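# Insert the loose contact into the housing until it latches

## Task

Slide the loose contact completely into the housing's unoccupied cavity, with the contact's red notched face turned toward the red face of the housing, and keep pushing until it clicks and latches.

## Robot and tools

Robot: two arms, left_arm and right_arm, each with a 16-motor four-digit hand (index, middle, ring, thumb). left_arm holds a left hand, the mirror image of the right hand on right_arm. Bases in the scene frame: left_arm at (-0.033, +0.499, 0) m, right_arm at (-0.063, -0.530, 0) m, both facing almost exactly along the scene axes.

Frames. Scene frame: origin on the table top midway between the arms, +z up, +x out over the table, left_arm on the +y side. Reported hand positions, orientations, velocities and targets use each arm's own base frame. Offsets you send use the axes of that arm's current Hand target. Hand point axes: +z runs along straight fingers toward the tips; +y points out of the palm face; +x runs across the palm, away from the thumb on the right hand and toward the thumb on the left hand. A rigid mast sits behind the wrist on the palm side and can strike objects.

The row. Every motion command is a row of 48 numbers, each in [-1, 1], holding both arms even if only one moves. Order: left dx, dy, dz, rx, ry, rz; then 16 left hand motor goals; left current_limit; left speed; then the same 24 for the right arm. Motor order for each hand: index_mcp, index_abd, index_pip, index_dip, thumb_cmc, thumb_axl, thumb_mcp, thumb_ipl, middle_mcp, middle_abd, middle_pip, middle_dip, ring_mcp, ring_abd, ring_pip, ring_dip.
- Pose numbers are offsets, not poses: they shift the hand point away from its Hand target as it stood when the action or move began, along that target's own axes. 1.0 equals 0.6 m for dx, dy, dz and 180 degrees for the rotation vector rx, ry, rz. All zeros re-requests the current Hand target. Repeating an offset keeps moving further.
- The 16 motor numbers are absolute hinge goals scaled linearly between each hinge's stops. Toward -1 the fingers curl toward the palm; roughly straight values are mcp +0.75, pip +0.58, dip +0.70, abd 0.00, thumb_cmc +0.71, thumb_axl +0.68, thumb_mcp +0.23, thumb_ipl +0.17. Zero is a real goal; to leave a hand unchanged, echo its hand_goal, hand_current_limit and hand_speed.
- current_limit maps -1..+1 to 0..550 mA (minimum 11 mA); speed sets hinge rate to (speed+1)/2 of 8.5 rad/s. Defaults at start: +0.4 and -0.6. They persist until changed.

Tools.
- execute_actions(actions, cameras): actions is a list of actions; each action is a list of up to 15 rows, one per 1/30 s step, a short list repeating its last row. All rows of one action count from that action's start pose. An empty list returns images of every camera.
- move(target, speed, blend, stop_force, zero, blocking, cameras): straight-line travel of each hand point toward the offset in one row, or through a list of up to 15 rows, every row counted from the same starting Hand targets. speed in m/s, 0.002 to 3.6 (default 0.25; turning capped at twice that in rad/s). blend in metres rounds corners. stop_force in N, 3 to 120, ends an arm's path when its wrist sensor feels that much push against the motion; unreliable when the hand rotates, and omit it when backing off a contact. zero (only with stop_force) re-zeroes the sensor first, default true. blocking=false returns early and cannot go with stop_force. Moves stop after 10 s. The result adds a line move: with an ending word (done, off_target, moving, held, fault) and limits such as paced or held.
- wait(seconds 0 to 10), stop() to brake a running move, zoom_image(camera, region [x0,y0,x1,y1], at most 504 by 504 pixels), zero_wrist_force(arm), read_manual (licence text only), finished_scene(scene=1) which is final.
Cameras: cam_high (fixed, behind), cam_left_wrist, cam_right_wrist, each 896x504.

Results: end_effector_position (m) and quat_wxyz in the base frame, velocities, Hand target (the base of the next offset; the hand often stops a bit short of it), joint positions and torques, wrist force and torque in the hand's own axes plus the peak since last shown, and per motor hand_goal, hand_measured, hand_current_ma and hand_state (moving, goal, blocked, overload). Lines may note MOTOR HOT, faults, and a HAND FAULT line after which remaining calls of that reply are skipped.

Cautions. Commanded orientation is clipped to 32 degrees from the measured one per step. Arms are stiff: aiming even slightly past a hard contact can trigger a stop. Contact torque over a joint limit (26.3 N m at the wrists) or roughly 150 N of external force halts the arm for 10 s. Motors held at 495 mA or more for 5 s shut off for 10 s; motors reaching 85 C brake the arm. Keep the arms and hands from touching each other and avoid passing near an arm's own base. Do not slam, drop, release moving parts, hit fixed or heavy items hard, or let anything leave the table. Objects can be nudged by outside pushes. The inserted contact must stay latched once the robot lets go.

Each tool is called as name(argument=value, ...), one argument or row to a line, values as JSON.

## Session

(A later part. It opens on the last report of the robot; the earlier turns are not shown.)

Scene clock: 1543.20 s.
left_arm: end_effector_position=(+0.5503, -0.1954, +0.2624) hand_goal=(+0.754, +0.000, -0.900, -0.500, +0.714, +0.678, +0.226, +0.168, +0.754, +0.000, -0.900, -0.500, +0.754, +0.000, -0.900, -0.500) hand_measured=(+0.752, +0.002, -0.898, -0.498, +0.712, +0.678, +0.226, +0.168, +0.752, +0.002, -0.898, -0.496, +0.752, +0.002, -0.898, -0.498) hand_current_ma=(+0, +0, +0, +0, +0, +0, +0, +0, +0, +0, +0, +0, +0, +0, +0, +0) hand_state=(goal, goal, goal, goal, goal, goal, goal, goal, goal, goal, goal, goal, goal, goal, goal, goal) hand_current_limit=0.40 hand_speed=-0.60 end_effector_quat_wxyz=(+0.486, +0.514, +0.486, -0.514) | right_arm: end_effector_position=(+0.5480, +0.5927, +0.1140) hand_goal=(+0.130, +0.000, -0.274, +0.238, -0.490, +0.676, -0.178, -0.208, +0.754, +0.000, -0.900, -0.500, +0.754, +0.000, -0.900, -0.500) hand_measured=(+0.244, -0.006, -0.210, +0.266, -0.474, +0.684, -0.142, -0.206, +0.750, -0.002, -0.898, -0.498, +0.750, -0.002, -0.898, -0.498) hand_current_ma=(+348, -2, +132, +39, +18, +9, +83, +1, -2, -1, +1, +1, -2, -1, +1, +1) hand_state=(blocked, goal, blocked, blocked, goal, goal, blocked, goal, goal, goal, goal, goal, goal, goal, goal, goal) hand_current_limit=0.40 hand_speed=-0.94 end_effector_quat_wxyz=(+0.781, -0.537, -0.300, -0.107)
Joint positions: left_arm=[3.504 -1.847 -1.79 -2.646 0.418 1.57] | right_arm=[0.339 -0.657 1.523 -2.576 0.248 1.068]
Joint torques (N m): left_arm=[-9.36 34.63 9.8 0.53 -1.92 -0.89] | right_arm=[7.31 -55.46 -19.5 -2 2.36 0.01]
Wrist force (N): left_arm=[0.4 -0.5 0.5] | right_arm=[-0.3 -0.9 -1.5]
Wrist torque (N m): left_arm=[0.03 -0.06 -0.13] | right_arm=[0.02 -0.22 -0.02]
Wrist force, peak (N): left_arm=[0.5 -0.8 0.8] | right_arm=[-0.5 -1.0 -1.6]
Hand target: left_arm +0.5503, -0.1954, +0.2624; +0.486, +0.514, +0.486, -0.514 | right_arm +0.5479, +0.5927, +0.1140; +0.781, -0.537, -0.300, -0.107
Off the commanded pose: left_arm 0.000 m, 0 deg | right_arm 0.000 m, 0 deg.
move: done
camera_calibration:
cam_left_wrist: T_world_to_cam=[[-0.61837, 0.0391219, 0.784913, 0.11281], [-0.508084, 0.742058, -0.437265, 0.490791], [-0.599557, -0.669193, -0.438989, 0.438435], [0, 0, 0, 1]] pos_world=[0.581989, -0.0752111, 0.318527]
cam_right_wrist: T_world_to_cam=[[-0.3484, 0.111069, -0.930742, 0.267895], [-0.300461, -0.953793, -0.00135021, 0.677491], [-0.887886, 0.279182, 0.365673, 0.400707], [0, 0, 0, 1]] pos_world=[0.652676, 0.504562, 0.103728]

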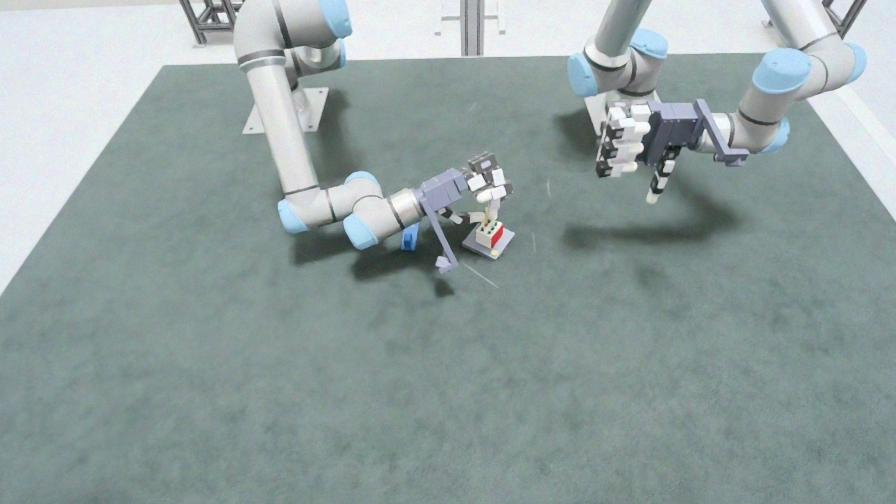

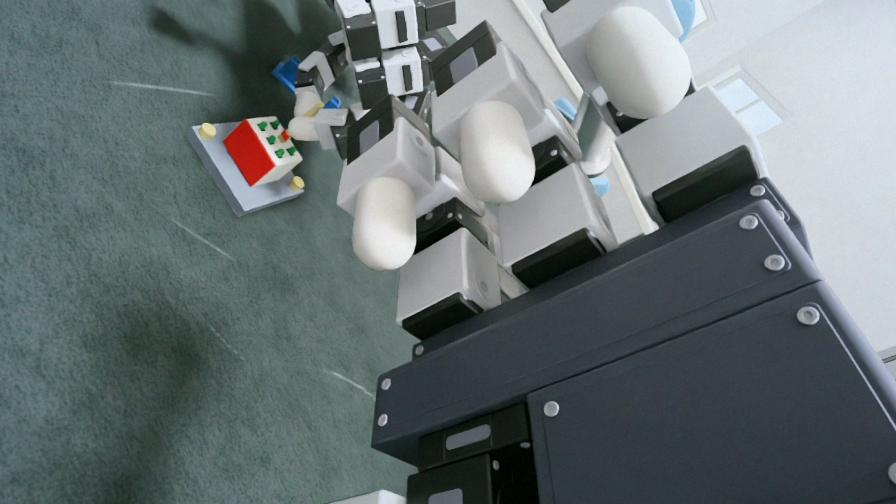

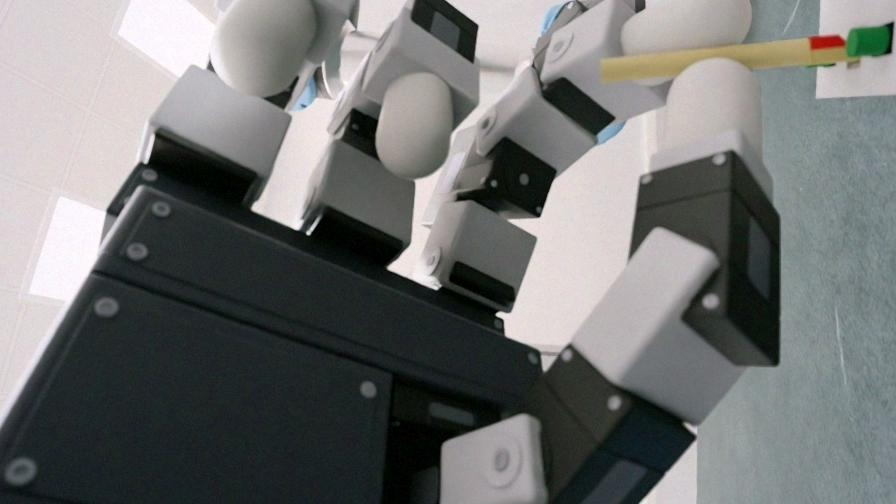

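move(
  target=[0,0,0,0,0,0,0.754,0,-0.9,-0.5,0.714,0.678,0.226,0.168,0.754,0,-0.9,-0.5,0.754,0,-0.9,-0.5,0.4,-0.6,-0.0078,0.0103,-0.0032,0,0,0,0.130,0,-0.2745,0.2377,-0.49,0.6766,-0.178,-0.2076,0.754,0,-0.9,-0.5,0.754,0,-0.9,-0.5,0.4,-0.94],
  speed=0.005,
  stop_force=4,
  cameras=["cam_high", "cam_left_wrist", "cam_right_wrist"],
)

zoom_image(
  camera="cam_left_wrist",
  region=[270, 106, 318, 154],
)

zoom_image(
  camera="cam_high",
  region=[474, 194, 504, 234],
)

zoom_image(
  camera="cam_right_wrist",
  region=[560, 0, 896, 190],
)

Scene clock: 1558.53 s.
left_arm: end_effector_position=(+0.5503, -0.1954, +0.2624) hand_goal=(+0.754, +0.000, -0.900, -0.500, +0.714, +0.678, +0.226, +0.168, +0.754, +0.000, -0.900, -0.500, +0.754, +0.000, -0.900, -0.500) hand_measured=(+0.752, +0.002, -0.898, -0.498, +0.712, +0.678, +0.226, +0.168, +0.752, +0.002, -0.898, -0.496, +0.752, +0.002, -0.898, -0.498) hand_current_ma=(+0, +0, +0, +0, +0, +0, +0, +0, +0, +0, +0, +0, +0, +0, +0, +0) hand_state=(goal, goal, goal, goal, goal, goal, goal, goal, goal, goal, goal, goal, goal, goal, goal, goal) hand_current_limit=0.40 hand_speed=-0.60 end_effector_quat_wxyz=(+0.486, +0.514, +0.486, -0.514) | right_arm: end_effector_position=(+0.5479, +0.5927, +0.1060) hand_goal=(+0.130, +0.000, -0.274, +0.238, -0.490, +0.676, -0.178, -0.208, +0.754, +0.000, -0.900, -0.500, +0.754, +0.000, -0.900, -0.500) hand_measured=(+0.244, -0.004, -0.210, +0.266, -0.474, +0.684, -0.142, -0.206, +0.750, -0.002, -0.898, -0.498, +0.750, -0.002, -0.898, -0.498) hand_current_ma=(+348, -2, +132, +39, +18, +9, +83, +1, -2, -1, +1, +1, -2, -1, +1, +1) hand_state=(blocked, goal, blocked, blocked, goal, goal, blocked, goal, goal, goal, goal, goal, goal, goal, goal, goal) hand_current_limit=0.40 hand_speed=-0.94 end_effector_quat_wxyz=(+0.781, -0.537, -0.300, -0.107)
Joint positions: left_arm=[3.504 -1.847 -1.79 -2.646 0.418 1.57] | right_arm=[0.339 -0.643 1.521 -2.589 0.248 1.068]
Joint torques (N m): left_arm=[-10.75 34.92 8.25 0.4 -2.01 -0.85] | right_arm=[8.62 -55.5 -19.9 -1.74 0.42 0.34]
Wrist force (N): left_arm=[0.3 -0.8 0.5] | right_arm=[-0.3 -0.9 -1.5]
Wrist torque (N m): left_arm=[-0.01 -0.04 -0.14] | right_arm=[0.03 -0.23 -0.01]
Wrist force, peak (N): left_arm=[0.2 -0.9 0.7] | right_arm=[-0.2 -0.8 -1.8]
Hand target: left_arm +0.5503, -0.1954, +0.2624; +0.486, +0.514, +0.486, -0.514 | right_arm +0.5479, +0.5927, +0.1060; +0.781, -0.537, -0.300, -0.107
Off the commanded pose: left_arm 0.000 m, 0 deg | right_arm 0.000 m, 0 deg.
move: done
camera_calibration:
cam_left_wrist: T_world_to_cam=[[-0.61837, 0.0391219, 0.784913, 0.11281], [-0.508084, 0.742058, -0.437265, 0.490791], [-0.599557, -0.669193, -0.438989, 0.438435], [0, 0, 0, 1]] pos_world=[0.581989, -0.0752111, 0.318527]
cam_right_wrist: T_world_to_cam=[[-0.348328, 0.11101, -0.930776, 0.260389], [-0.300448, -0.953797, -0.0013176, 0.677536], [-0.887918, 0.279191, 0.365587, 0.40354], [0, 0, 0, 1]] pos_world=[0.652576, 0.504662, 0.0957279]

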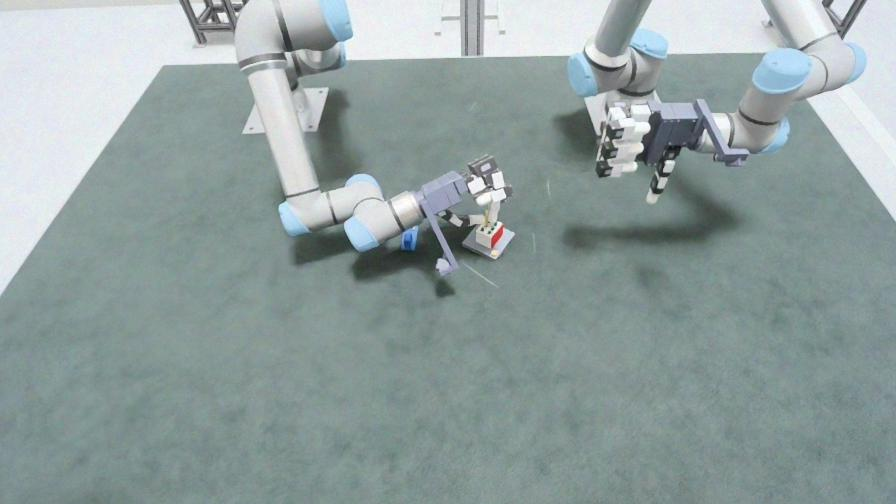

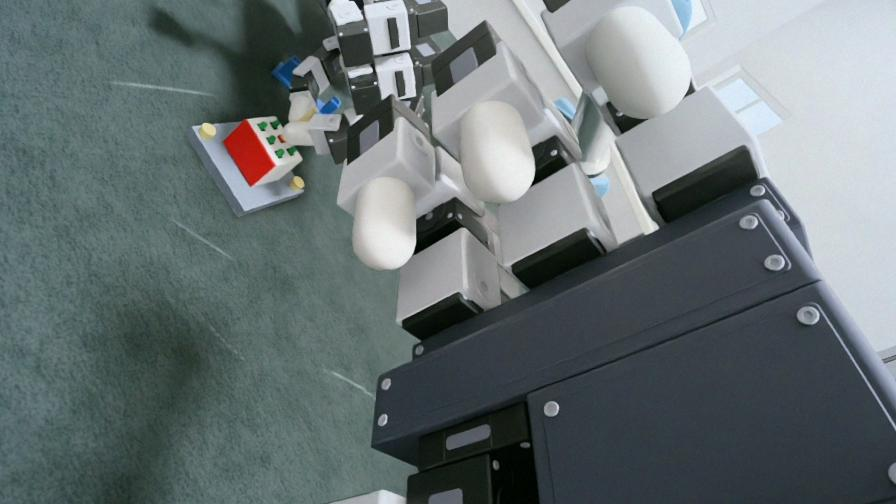

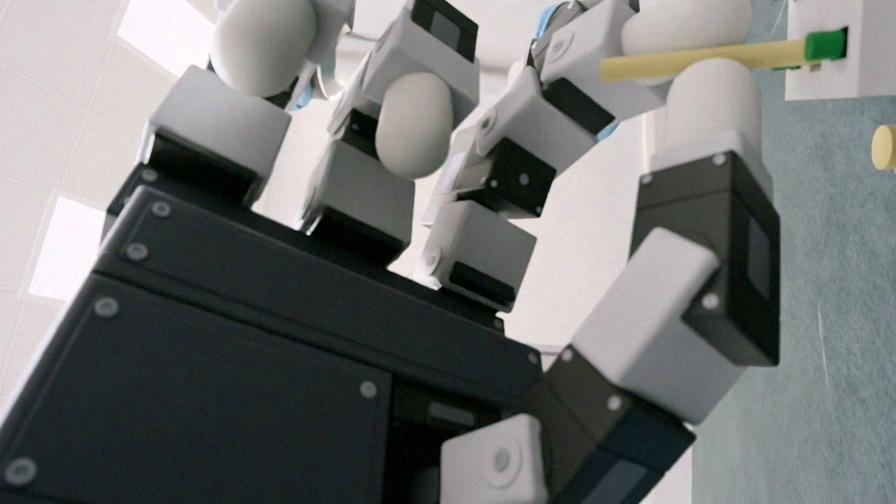

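Scaled by 10.500 from the camera's 896x504 image, which has a finer 1280x720 frame.

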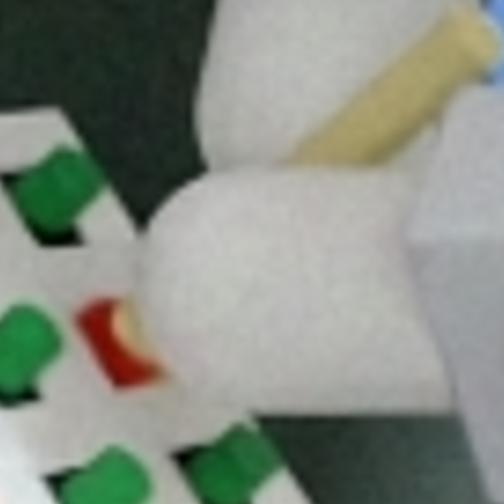

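Scaled by 12.600 from the camera's 896x504 image, which has a finer 1280x720 frame.

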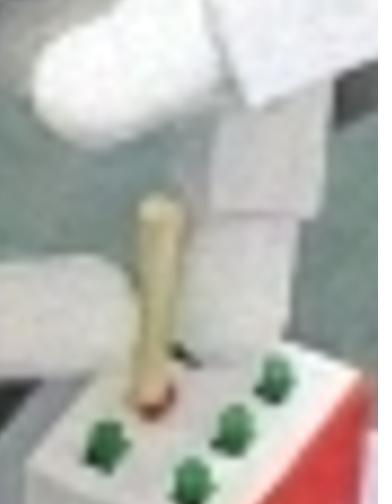

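Scaled by 1.500 from the camera's 896x504 image, which has a finer 1280x720 frame.

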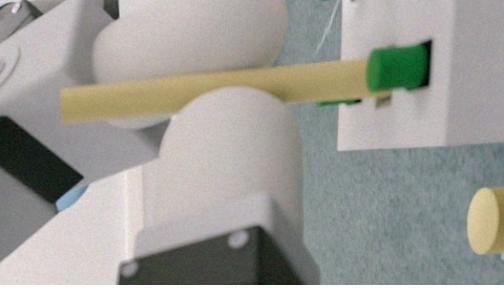

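move(
  target=[0,0,0,0,0,0,0.754,0,-0.9,-0.5,0.714,0.678,0.226,0.168,0.754,0,-0.9,-0.5,0.754,0,-0.9,-0.5,0.4,-0.6,-0.0049,0.0064,-0.002,0,0,0,0.130,0,-0.2745,0.2377,-0.49,0.6766,-0.178,-0.2076,0.754,0,-0.9,-0.5,0.754,0,-0.9,-0.5,0.4,-0.94],
  speed=0.004,
  stop_force=5,
  cameras=["cam_high", "cam_left_wrist", "cam_right_wrist"],
)

zoom_image(
  camera="cam_left_wrist",
  region=[270, 106, 318, 154],
)

zoom_image(
  camera="cam_high",
  region=[474, 194, 504, 234],
)

zoom_image(
  camera="cam_right_wrist",
  region=[560, 0, 896, 190],
)

Scene clock: 1567.30 s.
left_arm: end_effector_position=(+0.5503, -0.1954, +0.2624) hand_goal=(+0.754, +0.000, -0.900, -0.500, +0.714, +0.678, +0.226, +0.168, +0.754, +0.000, -0.900, -0.500, +0.754, +0.000, -0.900, -0.500) hand_measured=(+0.752, +0.002, -0.898, -0.498, +0.712, +0.678, +0.226, +0.168, +0.752, +0.002, -0.898, -0.496, +0.752, +0.002, -0.898, -0.498) hand_current_ma=(+0, +0, +0, +0, +0, +0, +0, +0, +0, +0, +0, +0, +0, +0, +0, +0) hand_state=(goal, goal, goal, goal, goal, goal, goal, goal, goal, goal, goal, goal, goal, goal, goal, goal) hand_current_limit=0.40 hand_speed=-0.60 end_effector_quat_wxyz=(+0.486, +0.514, +0.486, -0.514) | right_arm: end_effector_position=(+0.5479, +0.5927, +0.1010) hand_goal=(+0.130, +0.000, -0.274, +0.238, -0.490, +0.676, -0.178, -0.208, +0.754, +0.000, -0.900, -0.500, +0.754, +0.000, -0.900, -0.500) hand_measured=(+0.244, -0.006, -0.208, +0.266, -0.482, +0.678, -0.156, -0.220, +0.750, -0.002, -0.898, -0.498, +0.750, -0.002, -0.898, -0.498) hand_current_ma=(+348, -3, +140, +39, +6, +1, +42, -18, -2, -1, +1, +1, -2, -1, +1, +1) hand_state=(blocked, goal, blocked, blocked, goal, goal, blocked, goal, goal, goal, goal, goal, goal, goal, goal, goal) hand_current_limit=0.40 hand_speed=-0.94 end_effector_quat_wxyz=(+0.781, -0.537, -0.300, -0.107)
Joint positions: left_arm=[3.504 -1.847 -1.79 -2.646 0.418 1.57] | right_arm=[0.339 -0.634 1.52 -2.596 0.248 1.068]
Joint torques (N m): left_arm=[-10.26 35.27 8.69 0.42 -1.97 -0.9] | right_arm=[9.84 -51.8 -17.58 -1.8 0.56 -0.26]
Wrist force (N): left_arm=[0.4 -0.7 0.6] | right_arm=[1.7 -5.2 -3.9]
Wrist torque (N m): left_arm=[-0.01 -0.05 -0.13] | right_arm=[-0.06 -0.27 0.03]
Wrist force, peak (N): left_arm=[0.6 -0.6 0.8] | right_arm=[2.0 -5.5 -4.0]
Hand target: left_arm +0.5503, -0.1954, +0.2624; +0.486, +0.514, +0.486, -0.514 | right_arm +0.5479, +0.5927, +0.1010; +0.781, -0.537, -0.300, -0.107
Off the commanded pose: left_arm 0.000 m, 0 deg | right_arm 0.000 m, 0 deg.
move: done
camera_calibration:
cam_left_wrist: T_world_to_cam=[[-0.61837, 0.0391219, 0.784913, 0.11281], [-0.508084, 0.742058, -0.437265, 0.490791], [-0.599557, -0.669193, -0.438989, 0.438435], [0, 0, 0, 1]] pos_world=[0.581989, -0.0752111, 0.318527]
cam_right_wrist: T_world_to_cam=[[-0.34841, 0.111035, -0.930742, 0.255773], [-0.300448, -0.953797, -0.00131712, 0.67753], [-0.887886, 0.279181, 0.365673, 0.405344], [0, 0, 0, 1]] pos_world=[0.652576, 0.504662, 0.0907278]

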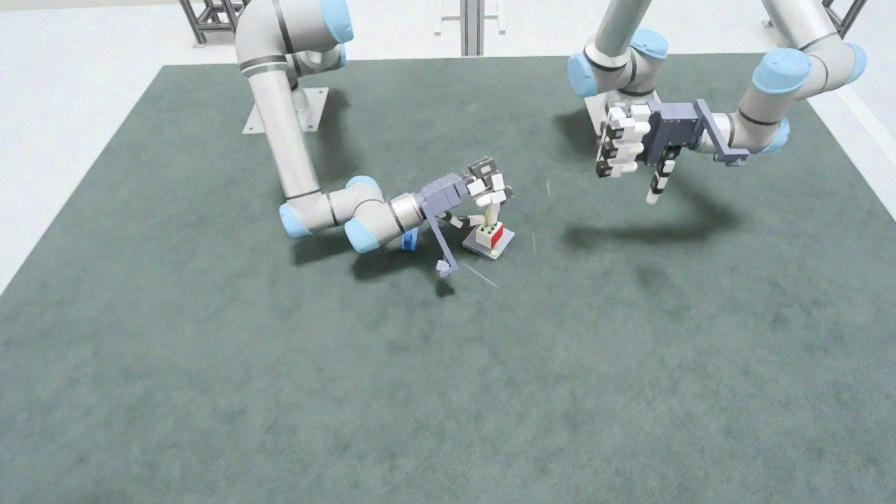

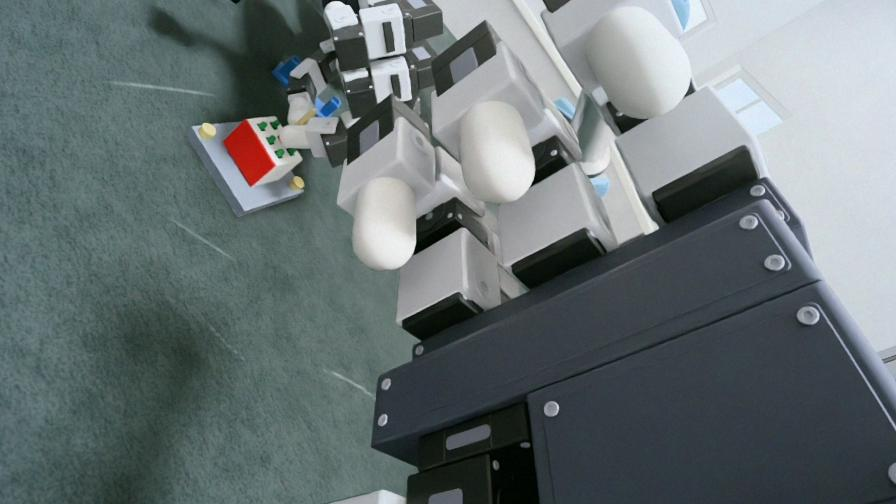

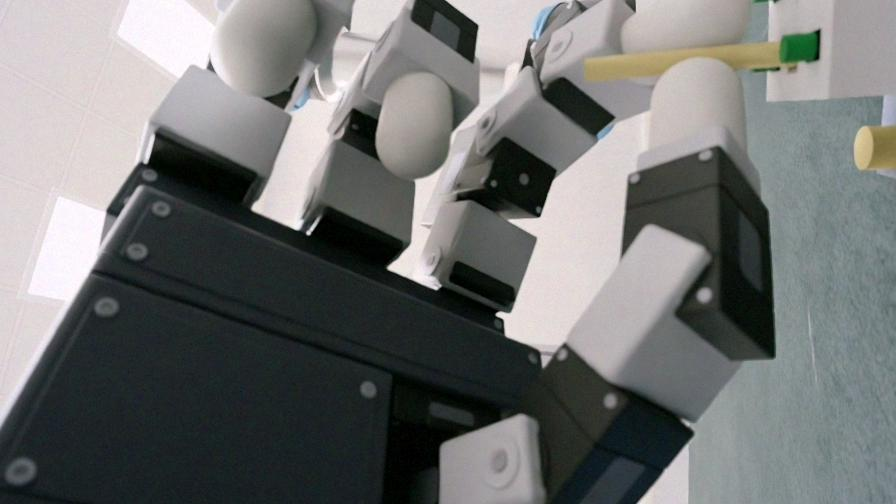

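Scaled by 10.500 from the camera's 896x504 image, which has a finer 1280x720 frame.

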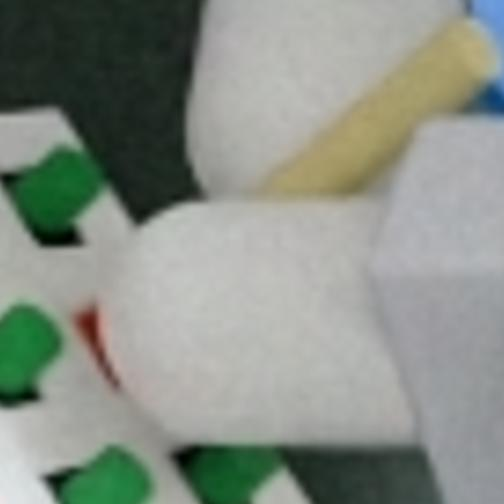

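Scaled by 12.600 from the camera's 896x504 image, which has a finer 1280x720 frame.

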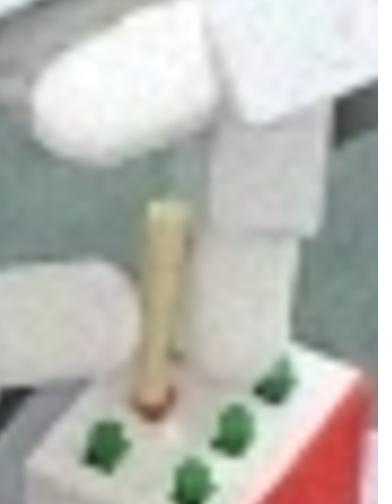

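Scaled by 1.500 from the camera's 896x504 image, which has a finer 1280x720 frame.

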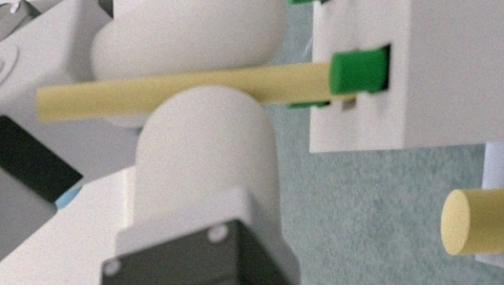

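move(
  target=[0,0,0,0,0,0,0.754,0,-0.9,-0.5,0.714,0.678,0.226,0.168,0.754,0,-0.9,-0.5,0.754,0,-0.9,-0.5,0.4,-0.6,0,0,0,0,0,0,0.37,0,-0.2745,0.2377,-0.49,0.6766,0.04,-0.2076,0.754,0,-0.9,-0.5,0.754,0,-0.9,-0.5,0.4,-0.92],
  speed=0.05,
  cameras=["cam_high", "cam_left_wrist", "cam_right_wrist"],
)

zoom_image(
  camera="cam_left_wrist",
  region=[270, 86, 338, 154],
)

zoom_image(
  camera="cam_high",
  region=[474, 194, 504, 234],
)

zoom_image(
  camera="cam_right_wrist",
  region=[560, 0, 896, 190],
)

Scene clock: 1599.53 s.
left_arm: end_effector_position=(+0.5503, -0.1954, +0.2624) hand_goal=(+0.754, +0.000, -0.900, -0.500, +0.714, +0.678, +0.226, +0.168, +0.754, +0.000, -0.900, -0.500, +0.754, +0.000, -0.900, -0.500) hand_measured=(+0.752, +0.002, -0.898, -0.498, +0.712, +0.678, +0.226, +0.168, +0.752, +0.002, -0.898, -0.496, +0.752, +0.002, -0.898, -0.498) hand_current_ma=(+0, +0, +0, +0, +0, +0, +0, +0, +0, +0, +0, +0, +0, +0, +0, +0) hand_state=(goal, goal, goal, goal, goal, goal, goal, goal, goal, goal, goal, goal, goal, goal, goal, goal) hand_current_limit=0.40 hand_speed=-0.60 end_effector_quat_wxyz=(+0.486, +0.514, +0.486, -0.514) | right_arm: end_effector_position=(+0.5479, +0.5927, +0.1010) hand_goal=(+0.370, +0.000, -0.274, +0.238, -0.490, +0.676, +0.040, -0.208, +0.754, +0.000, -0.900, -0.500, +0.754, +0.000, -0.900, -0.500) hand_measured=(+0.354, -0.002, -0.272, +0.240, -0.482, +0.678, -0.048, -0.240, +0.750, -0.002, -0.898, -0.498, +0.750, -0.002, -0.898, -0.498) hand_current_ma=(-17, +0, +1, +1, +6, +2, -319, -73, -2, -1, +1, +1, -2, -1, +1, +1) hand_state=(goal, goal, goal, goal, goal, goal, blocked, blocked, goal, goal, goal, goal, goal, goal, goal, goal) hand_current_limit=0.40 hand_speed=-0.92 end_effector_quat_wxyz=(+0.781, -0.537, -0.300, -0.107)
Joint positions: left_arm=[3.504 -1.847 -1.79 -2.646 0.418 1.57] | right_arm=[0.339 -0.634 1.52 -2.596 0.248 1.068]
Joint torques (N m): left_arm=[-9.63 34.89 9.33 0.45 -2.04 -0.95] | right_arm=[0.17 -54.65 -10.47 -1.23 0.21 0.34]
Wrist force (N): left_arm=[0.3 -0.5 0.6] | right_arm=[-0.2 -5.9 -0.9]
Wrist torque (N m): left_arm=[0.02 -0.04 -0.14] | right_arm=[-0.11 -0.20 0.09]
Wrist force, peak (N): left_arm=[0.4 -0.8 0.7] | right_arm=[1.7 -5.6 -4.1]
Hand target: left_arm +0.5503, -0.1954, +0.2624; +0.486, +0.514, +0.486, -0.514 | right_arm +0.5479, +0.5927, +0.1010; +0.781, -0.537, -0.300, -0.107
Off the commanded pose: left_arm 0.000 m, 0 deg | right_arm 0.000 m, 0 deg.
move: done
camera_calibration:
cam_left_wrist: T_world_to_cam=[[-0.61837, 0.0391219, 0.784913, 0.11281], [-0.508084, 0.742058, -0.437265, 0.490791], [-0.599557, -0.669193, -0.438989, 0.438435], [0, 0, 0, 1]] pos_world=[0.581989, -0.0752111, 0.318527]
cam_right_wrist: T_world_to_cam=[[-0.34842, 0.111039, -0.930738, 0.255777], [-0.300364, -0.953824, -0.00135295, 0.677491], [-0.88791, 0.279089, 0.365684, 0.405406], [0, 0, 0, 1]] pos_world=[0.652576, 0.504662, 0.0907278]

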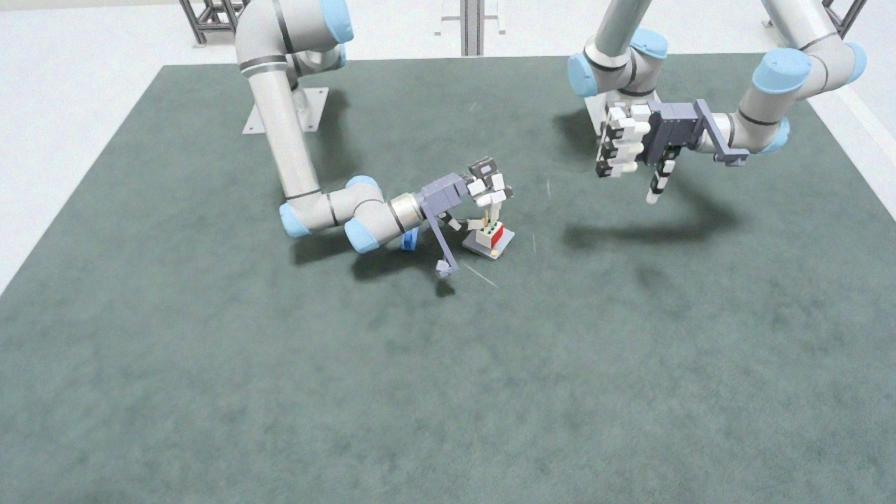

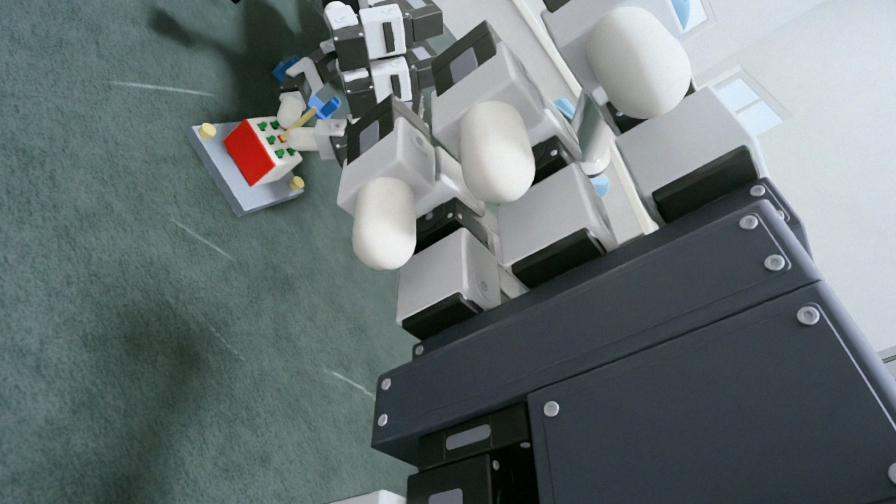

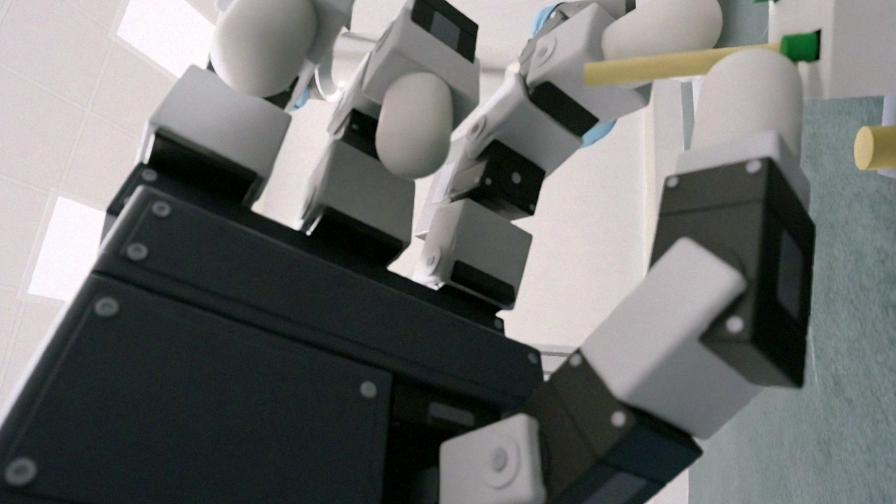

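Scaled by 7.412 from the camera's 896x504 image, which has a finer 1280x720 frame.

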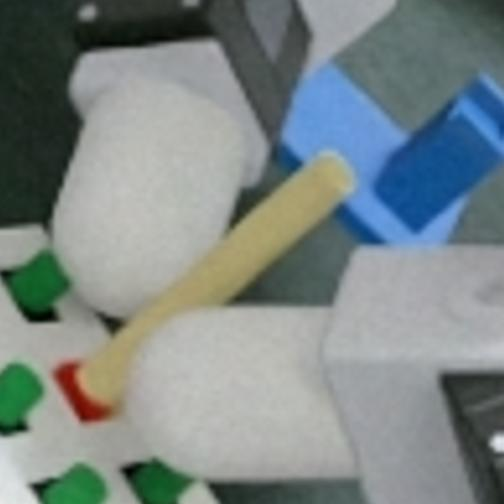

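Scaled by 12.600 from the camera's 896x504 image, which has a finer 1280x720 frame.

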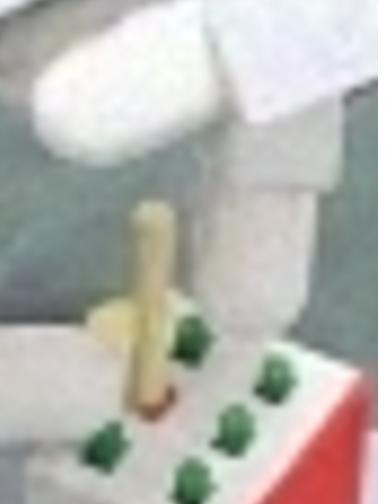

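Scaled by 1.500 from the camera's 896x504 image, which has a finer 1280x720 frame.

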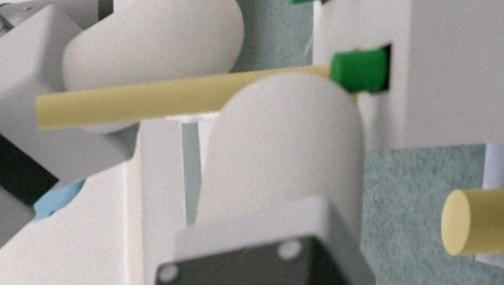

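move(
  target=[
    [0,0,0,0,0,0,0.754,0,-0.9,-0.5,0.714,0.678,0.226,0.168,0.754,0,-0.9,-0.5,0.754,0,-0.9,-0.5,0.4,-0.6,0,0,0,0,0,0,0.37,0,-0.2745,0.2377,-0.49,0.6766,-0.07,-0.2076,0.754,0,-0.9,-0.5,0.754,0,-0.9,-0.5,0.4,-0.92],
    [0,0,0,0,0,0,0.754,0,-0.9,-0.5,0.714,0.678,0.226,0.168,0.754,0,-0.9,-0.5,0.754,0,-0.9,-0.5,0.4,-0.6,0.0486,-0.0645,0.0203,0,0,0,0.37,0,-0.2745,0.2377,-0.49,0.6766,-0.07,-0.2076,0.754,0,-0.9,-0.5,0.754,0,-0.9,-0.5,0.4,-0.92],
  ],
  speed=0.04,
  cameras=["cam_high", "cam_left_wrist", "cam_right_wrist"],
)

zoom_image(
  camera="cam_left_wrist",
  region=[260, 66, 348, 154],
)

zoom_image(
  camera="cam_high",
  region=[464, 184, 514, 244],
)

Scene clock: 1610.70 s.
left_arm: end_effector_position=(+0.5503, -0.1954, +0.2624) hand_goal=(+0.754, +0.000, -0.900, -0.500, +0.714, +0.678, +0.226, +0.168, +0.754, +0.000, -0.900, -0.500, +0.754, +0.000, -0.900, -0.500) hand_measured=(+0.752, +0.002, -0.898, -0.498, +0.712, +0.678, +0.226, +0.168, +0.752, +0.002, -0.898, -0.496, +0.752, +0.002, -0.898, -0.498) hand_current_ma=(+0, +0, +0, +0, +0, +0, +0, +0, +0, +0, +0, +0, +0, +0, +0, +0) hand_state=(goal, goal, goal, goal, goal, goal, goal, goal, goal, goal, goal, goal, goal, goal, goal, goal) hand_current_limit=0.40 hand_speed=-0.60 end_effector_quat_wxyz=(+0.486, +0.514, +0.486, -0.514) | right_arm: end_effector_position=(+0.5479, +0.5927, +0.1511) hand_goal=(+0.370, +0.000, -0.274, +0.238, -0.490, +0.676, -0.070, -0.208, +0.754, +0.000, -0.900, -0.500, +0.754, +0.000, -0.900, -0.500) hand_measured=(+0.354, -0.002, -0.272, +0.240, -0.480, +0.680, -0.070, -0.210, +0.750, -0.002, -0.898, -0.498, +0.750, -0.002, -0.898, -0.498) hand_current_ma=(-17, +0, +1, +1, +8, +2, +0, -1, -2, -1, +1, +1, -2, -1, +1, +1) hand_state=(goal, goal, goal, goal, goal, goal, goal, goal, goal, goal, goal, goal, goal, goal, goal, goal) hand_current_limit=0.40 hand_speed=-0.92 end_effector_quat_wxyz=(+0.781, -0.537, -0.300, -0.107)
Joint positions: left_arm=[3.504 -1.847 -1.79 -2.646 0.418 1.57] | right_arm=[0.339 -0.722 1.528 -2.516 0.248 1.068]
Joint torques (N m): left_arm=[-9.54 35.41 8.84 0.55 -1.86 -0.98] | right_arm=[7.56 -43.02 -9.63 -3.74 2.46 -1.61]
Wrist force (N): left_arm=[0.5 -0.5 0.5] | right_arm=[-0.4 -0.8 -1.7]
Wrist torque (N m): left_arm=[0.03 -0.06 -0.13] | right_arm=[0.06 -0.21 0.00]
Wrist force, peak (N): left_arm=[0.6 -0.7 0.6] | right_arm=[-0.1 -6.3 -1.0]
Hand target: left_arm +0.5503, -0.1954, +0.2624; +0.486, +0.514, +0.486, -0.514 | right_arm +0.5479, +0.5927, +0.1510; +0.781, -0.537, -0.300, -0.107
Off the commanded pose: left_arm 0.000 m, 0 deg | right_arm 0.000 m, 0 deg.
move: done
camera_calibration:
cam_left_wrist: T_world_to_cam=[[-0.61837, 0.0391219, 0.784913, 0.11281], [-0.508084, 0.742058, -0.437265, 0.490791], [-0.599557, -0.669193, -0.438989, 0.438435], [0, 0, 0, 1]] pos_world=[0.581989, -0.0752111, 0.318527]
cam_right_wrist: T_world_to_cam=[[-0.348431, 0.111079, -0.930729, 0.302393], [-0.300487, -0.953785, -0.00133892, 0.677618], [-0.887864, 0.279206, 0.365707, 0.386993], [0, 0, 0, 1]] pos_world=[0.652576, 0.504662, 0.140828]

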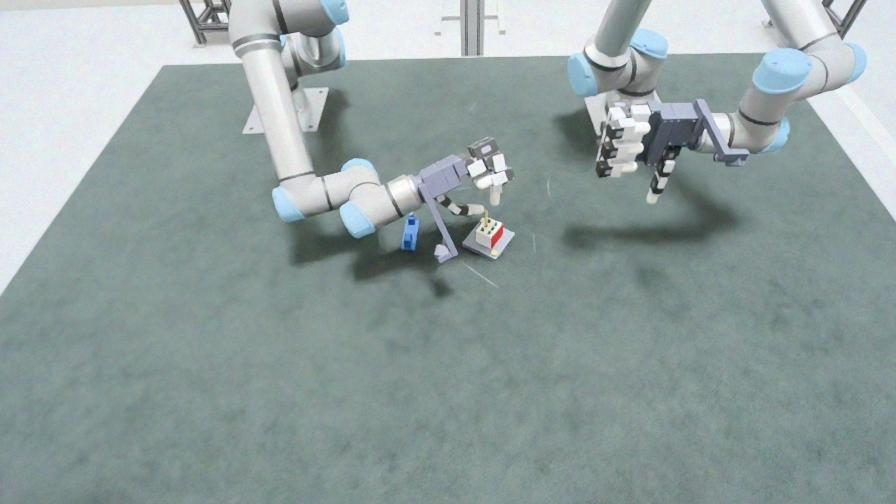

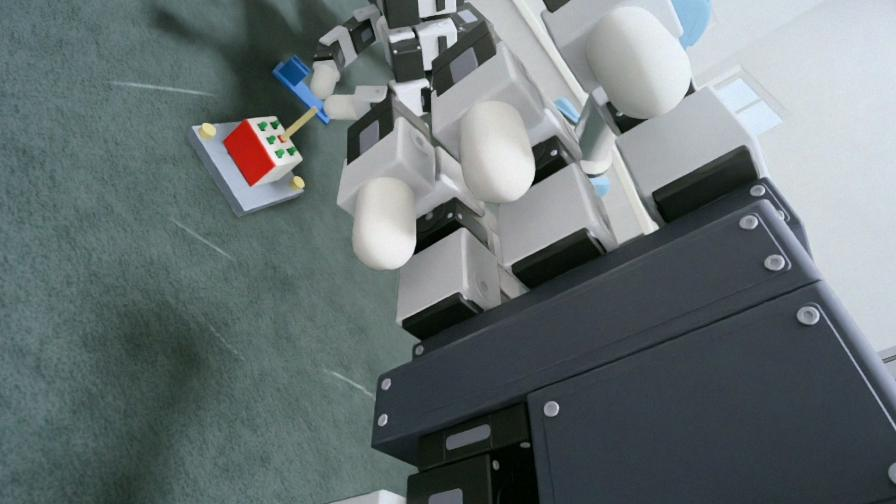

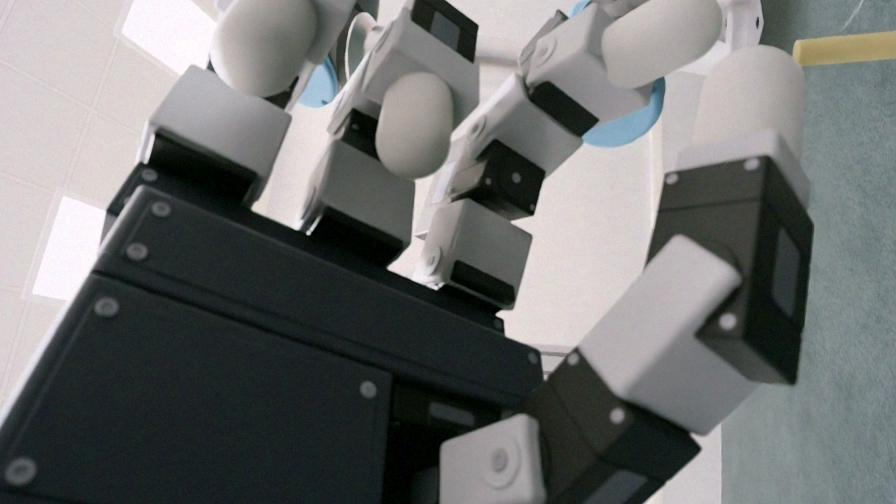

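Scaled by 5.727 from the camera's 896x504 image, which has a finer 1280x720 frame.

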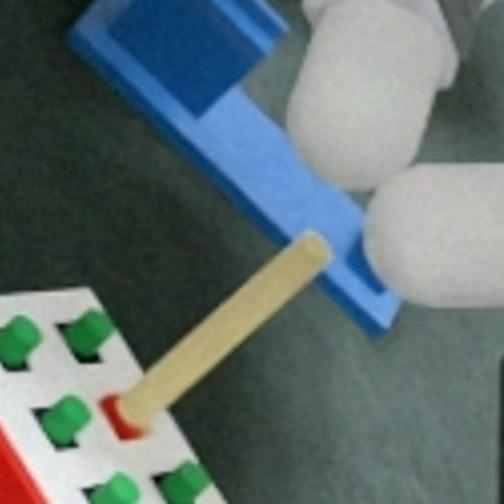

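Scaled by 8.400 from the camera's 896x504 image, which has a finer 1280x720 frame.

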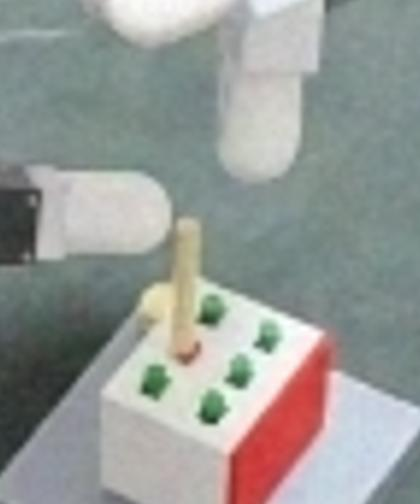

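move(
  target=[
    [0,0,0,0,0,0,0.754,0,-0.9,-0.5,0.714,0.678,0.226,0.168,0.754,0,-0.9,-0.5,0.754,0,-0.9,-0.5,0.4,-0.6,0.0486,-0.0645,0.0203,0,0,0,0.37,0,-0.2745,0.2377,-0.49,0.6766,-0.07,-0.2076,0.754,0,-0.9,-0.5,0.754,0,-0.9,-0.5,0.4,-0.92],
    [0,0,0,0,0,0,0.754,0,-0.9,-0.5,0.714,0.678,0.226,0.168,0.754,0,-0.9,-0.5,0.754,0,-0.9,-0.5,0.4,-0.6,0.0787,-0.0388,0.0318,-0.1124,0.089,0.1875,-0.479,0,0.5766,0.6957,0.714,0.6766,0.226,0.168,0.754,0,-0.9,-0.5,0.754,0,-0.9,-0.5,0.4,-0.8],
  ],
  speed=0.1,
  cameras=["cam_high", "cam_left_wrist", "cam_right_wrist"],
)

zoom_image(
  camera="cam_left_wrist",
  region=[260, 66, 348, 154],
)

zoom_image(
  camera="cam_high",
  region=[464, 184, 514, 244],
)

Scene clock: 1632.97 s.
left_arm: end_effector_position=(+0.5503, -0.1954, +0.2624) hand_goal=(+0.754, +0.000, -0.900, -0.500, +0.714, +0.678, +0.226, +0.168, +0.754, +0.000, -0.900, -0.500, +0.754, +0.000, -0.900, -0.500) hand_measured=(+0.752, +0.002, -0.898, -0.498, +0.712, +0.678, +0.226, +0.168, +0.752, +0.002, -0.898, -0.496, +0.752, +0.002, -0.898, -0.498) hand_current_ma=(+0, +0, +0, +0, +0, +0, +0, +0, +0, +0, +0, +0, +0, +0, +0, +0) hand_state=(goal, goal, goal, goal, goal, goal, goal, goal, goal, goal, goal, goal, goal, goal, goal, goal) hand_current_limit=0.40 hand_speed=-0.60 end_effector_quat_wxyz=(+0.486, +0.514, +0.486, -0.514) | right_arm: end_effector_position=(+0.5673, +0.6079, +0.2012) hand_goal=(-0.478, +0.000, +0.576, +0.696, +0.714, +0.676, +0.226, +0.168, +0.754, +0.000, -0.900, -0.500, +0.754, +0.000, -0.900, -0.500) hand_measured=(-0.476, +0.000, +0.572, +0.694, +0.690, +0.678, +0.224, +0.166, +0.750, -0.002, -0.898, -0.498, +0.750, -0.002, -0.898, -0.498) hand_current_ma=(+0, +0, -2, -1, -30, +1, -1, -1, -3, -1, +1, +1, -3, -1, +1, +1) hand_state=(goal, goal, goal, goal, blocked, goal, goal, goal, goal, goal, goal, goal, goal, goal, goal, goal) hand_current_limit=0.40 hand_speed=-0.80 end_effector_quat_wxyz=(+0.707, -0.707, +0.000, +0.000)
Joint positions: left_arm=[3.504 -1.847 -1.79 -2.646 0.418 1.57] | right_arm=[0.379 -0.777 0.969 -0.194 0.378 0.001]
Joint torques (N m): left_arm=[-10.07 36.17 8.92 0.45 -1.88 -0.83] | right_arm=[-8.98 -63.39 -12.67 -2.2 -1.74 1.29]
Wrist force (N): left_arm=[0.4 -0.5 0.3] | right_arm=[-0.4 -0.9 -1.7]
Wrist torque (N m): left_arm=[0.05 -0.06 -0.13] | right_arm=[0.04 -0.10 -0.08]
Wrist force, peak (N): left_arm=[0.5 -0.9 0.5] | right_arm=[-0.4 -1.3 -1.9]
Hand target: left_arm +0.5503, -0.1954, +0.2624; +0.486, +0.514, +0.486, -0.514 | right_arm +0.5673, +0.6079, +0.2012; +0.707, -0.707, +0.000, +0.000
Off the commanded pose: left_arm 0.000 m, 0 deg | right_arm 0.000 m, 0 deg.
move: done
camera_calibration:
cam_left_wrist: T_world_to_cam=[[-0.61837, 0.0391219, 0.784913, 0.11281], [-0.508084, 0.742058, -0.437265, 0.490791], [-0.599557, -0.669193, -0.438989, 0.438435], [0, 0, 0, 1]] pos_world=[0.581989, -0.0752111, 0.318527]
cam_right_wrist: T_world_to_cam=[[-0.803762, -0.00276519, -0.594944, 0.614089], [-0.388099, -0.755498, 0.527828, 0.520626], [-0.450939, 0.655146, 0.606167, -0.143192], [0, 0, 0, 1]] pos_world=[0.631065, 0.488842, 0.177346]

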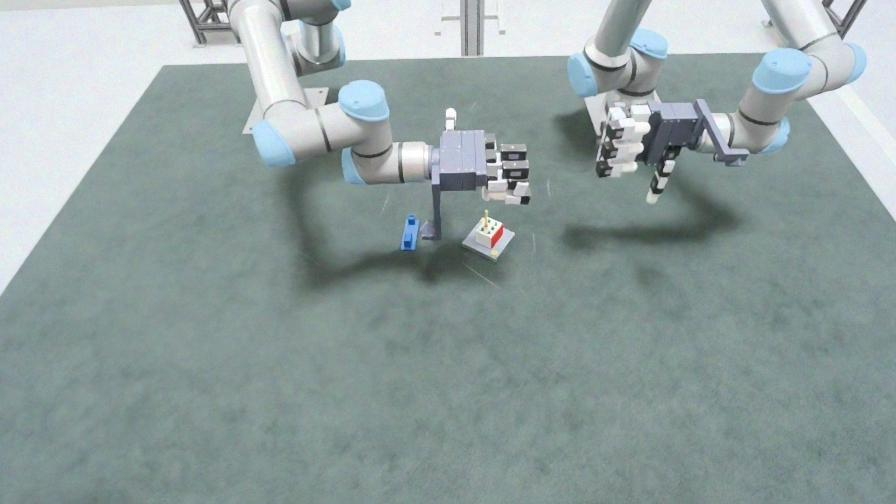

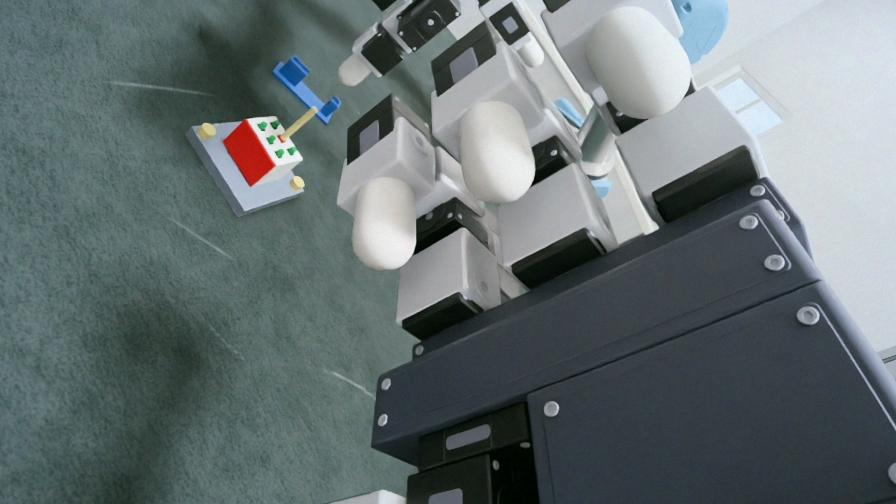

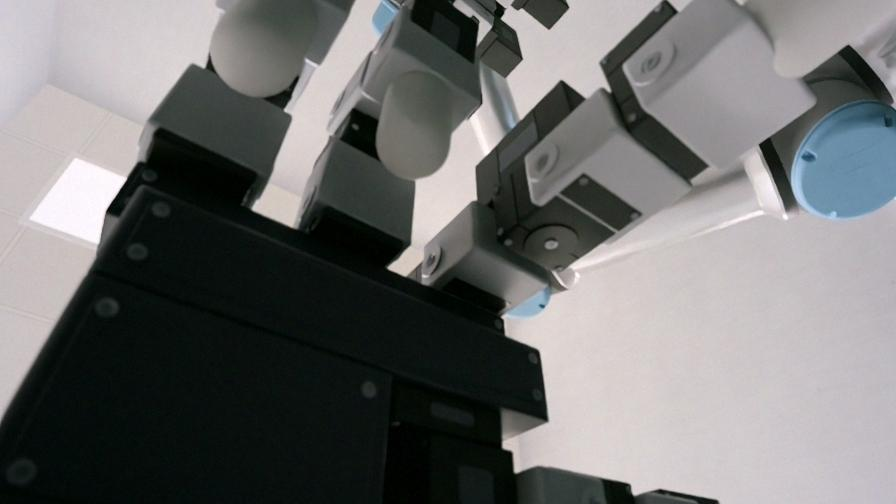

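Scaled by 5.727 from the camera's 896x504 image, which has a finer 1280x720 frame.

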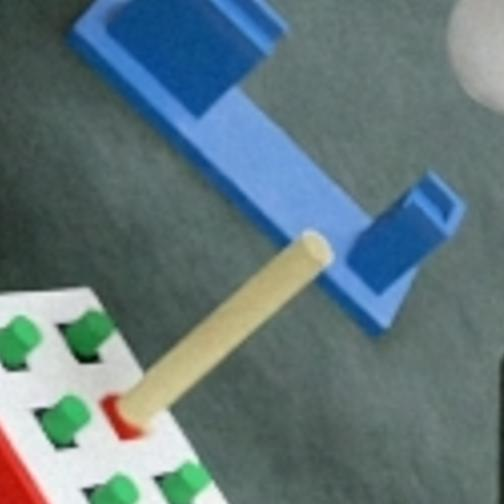

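Scaled by 8.400 from the camera's 896x504 image, which has a finer 1280x720 frame.

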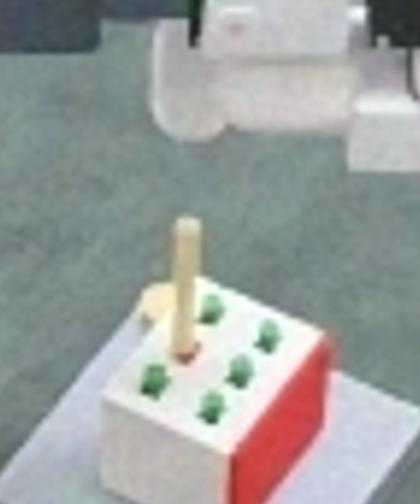

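zoom_image(
  camera="cam_left_wrist",
  region=[300, 20, 400, 130],
)

zoom_image(
  camera="cam_high",
  region=[470, 184, 510, 224],
)

Scaled by 4.582 from the camera's 896x504 image, which has a finer 1280x720 frame.

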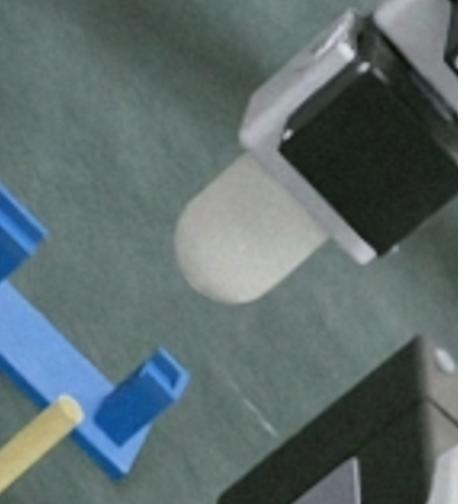

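Scaled by 12.600 from the camera's 896x504 image, which has a finer 1280x720 frame.

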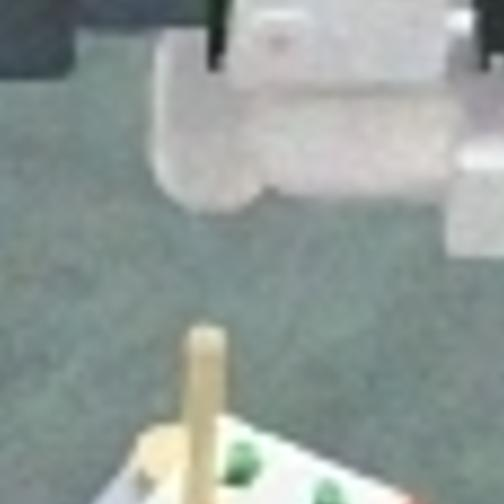

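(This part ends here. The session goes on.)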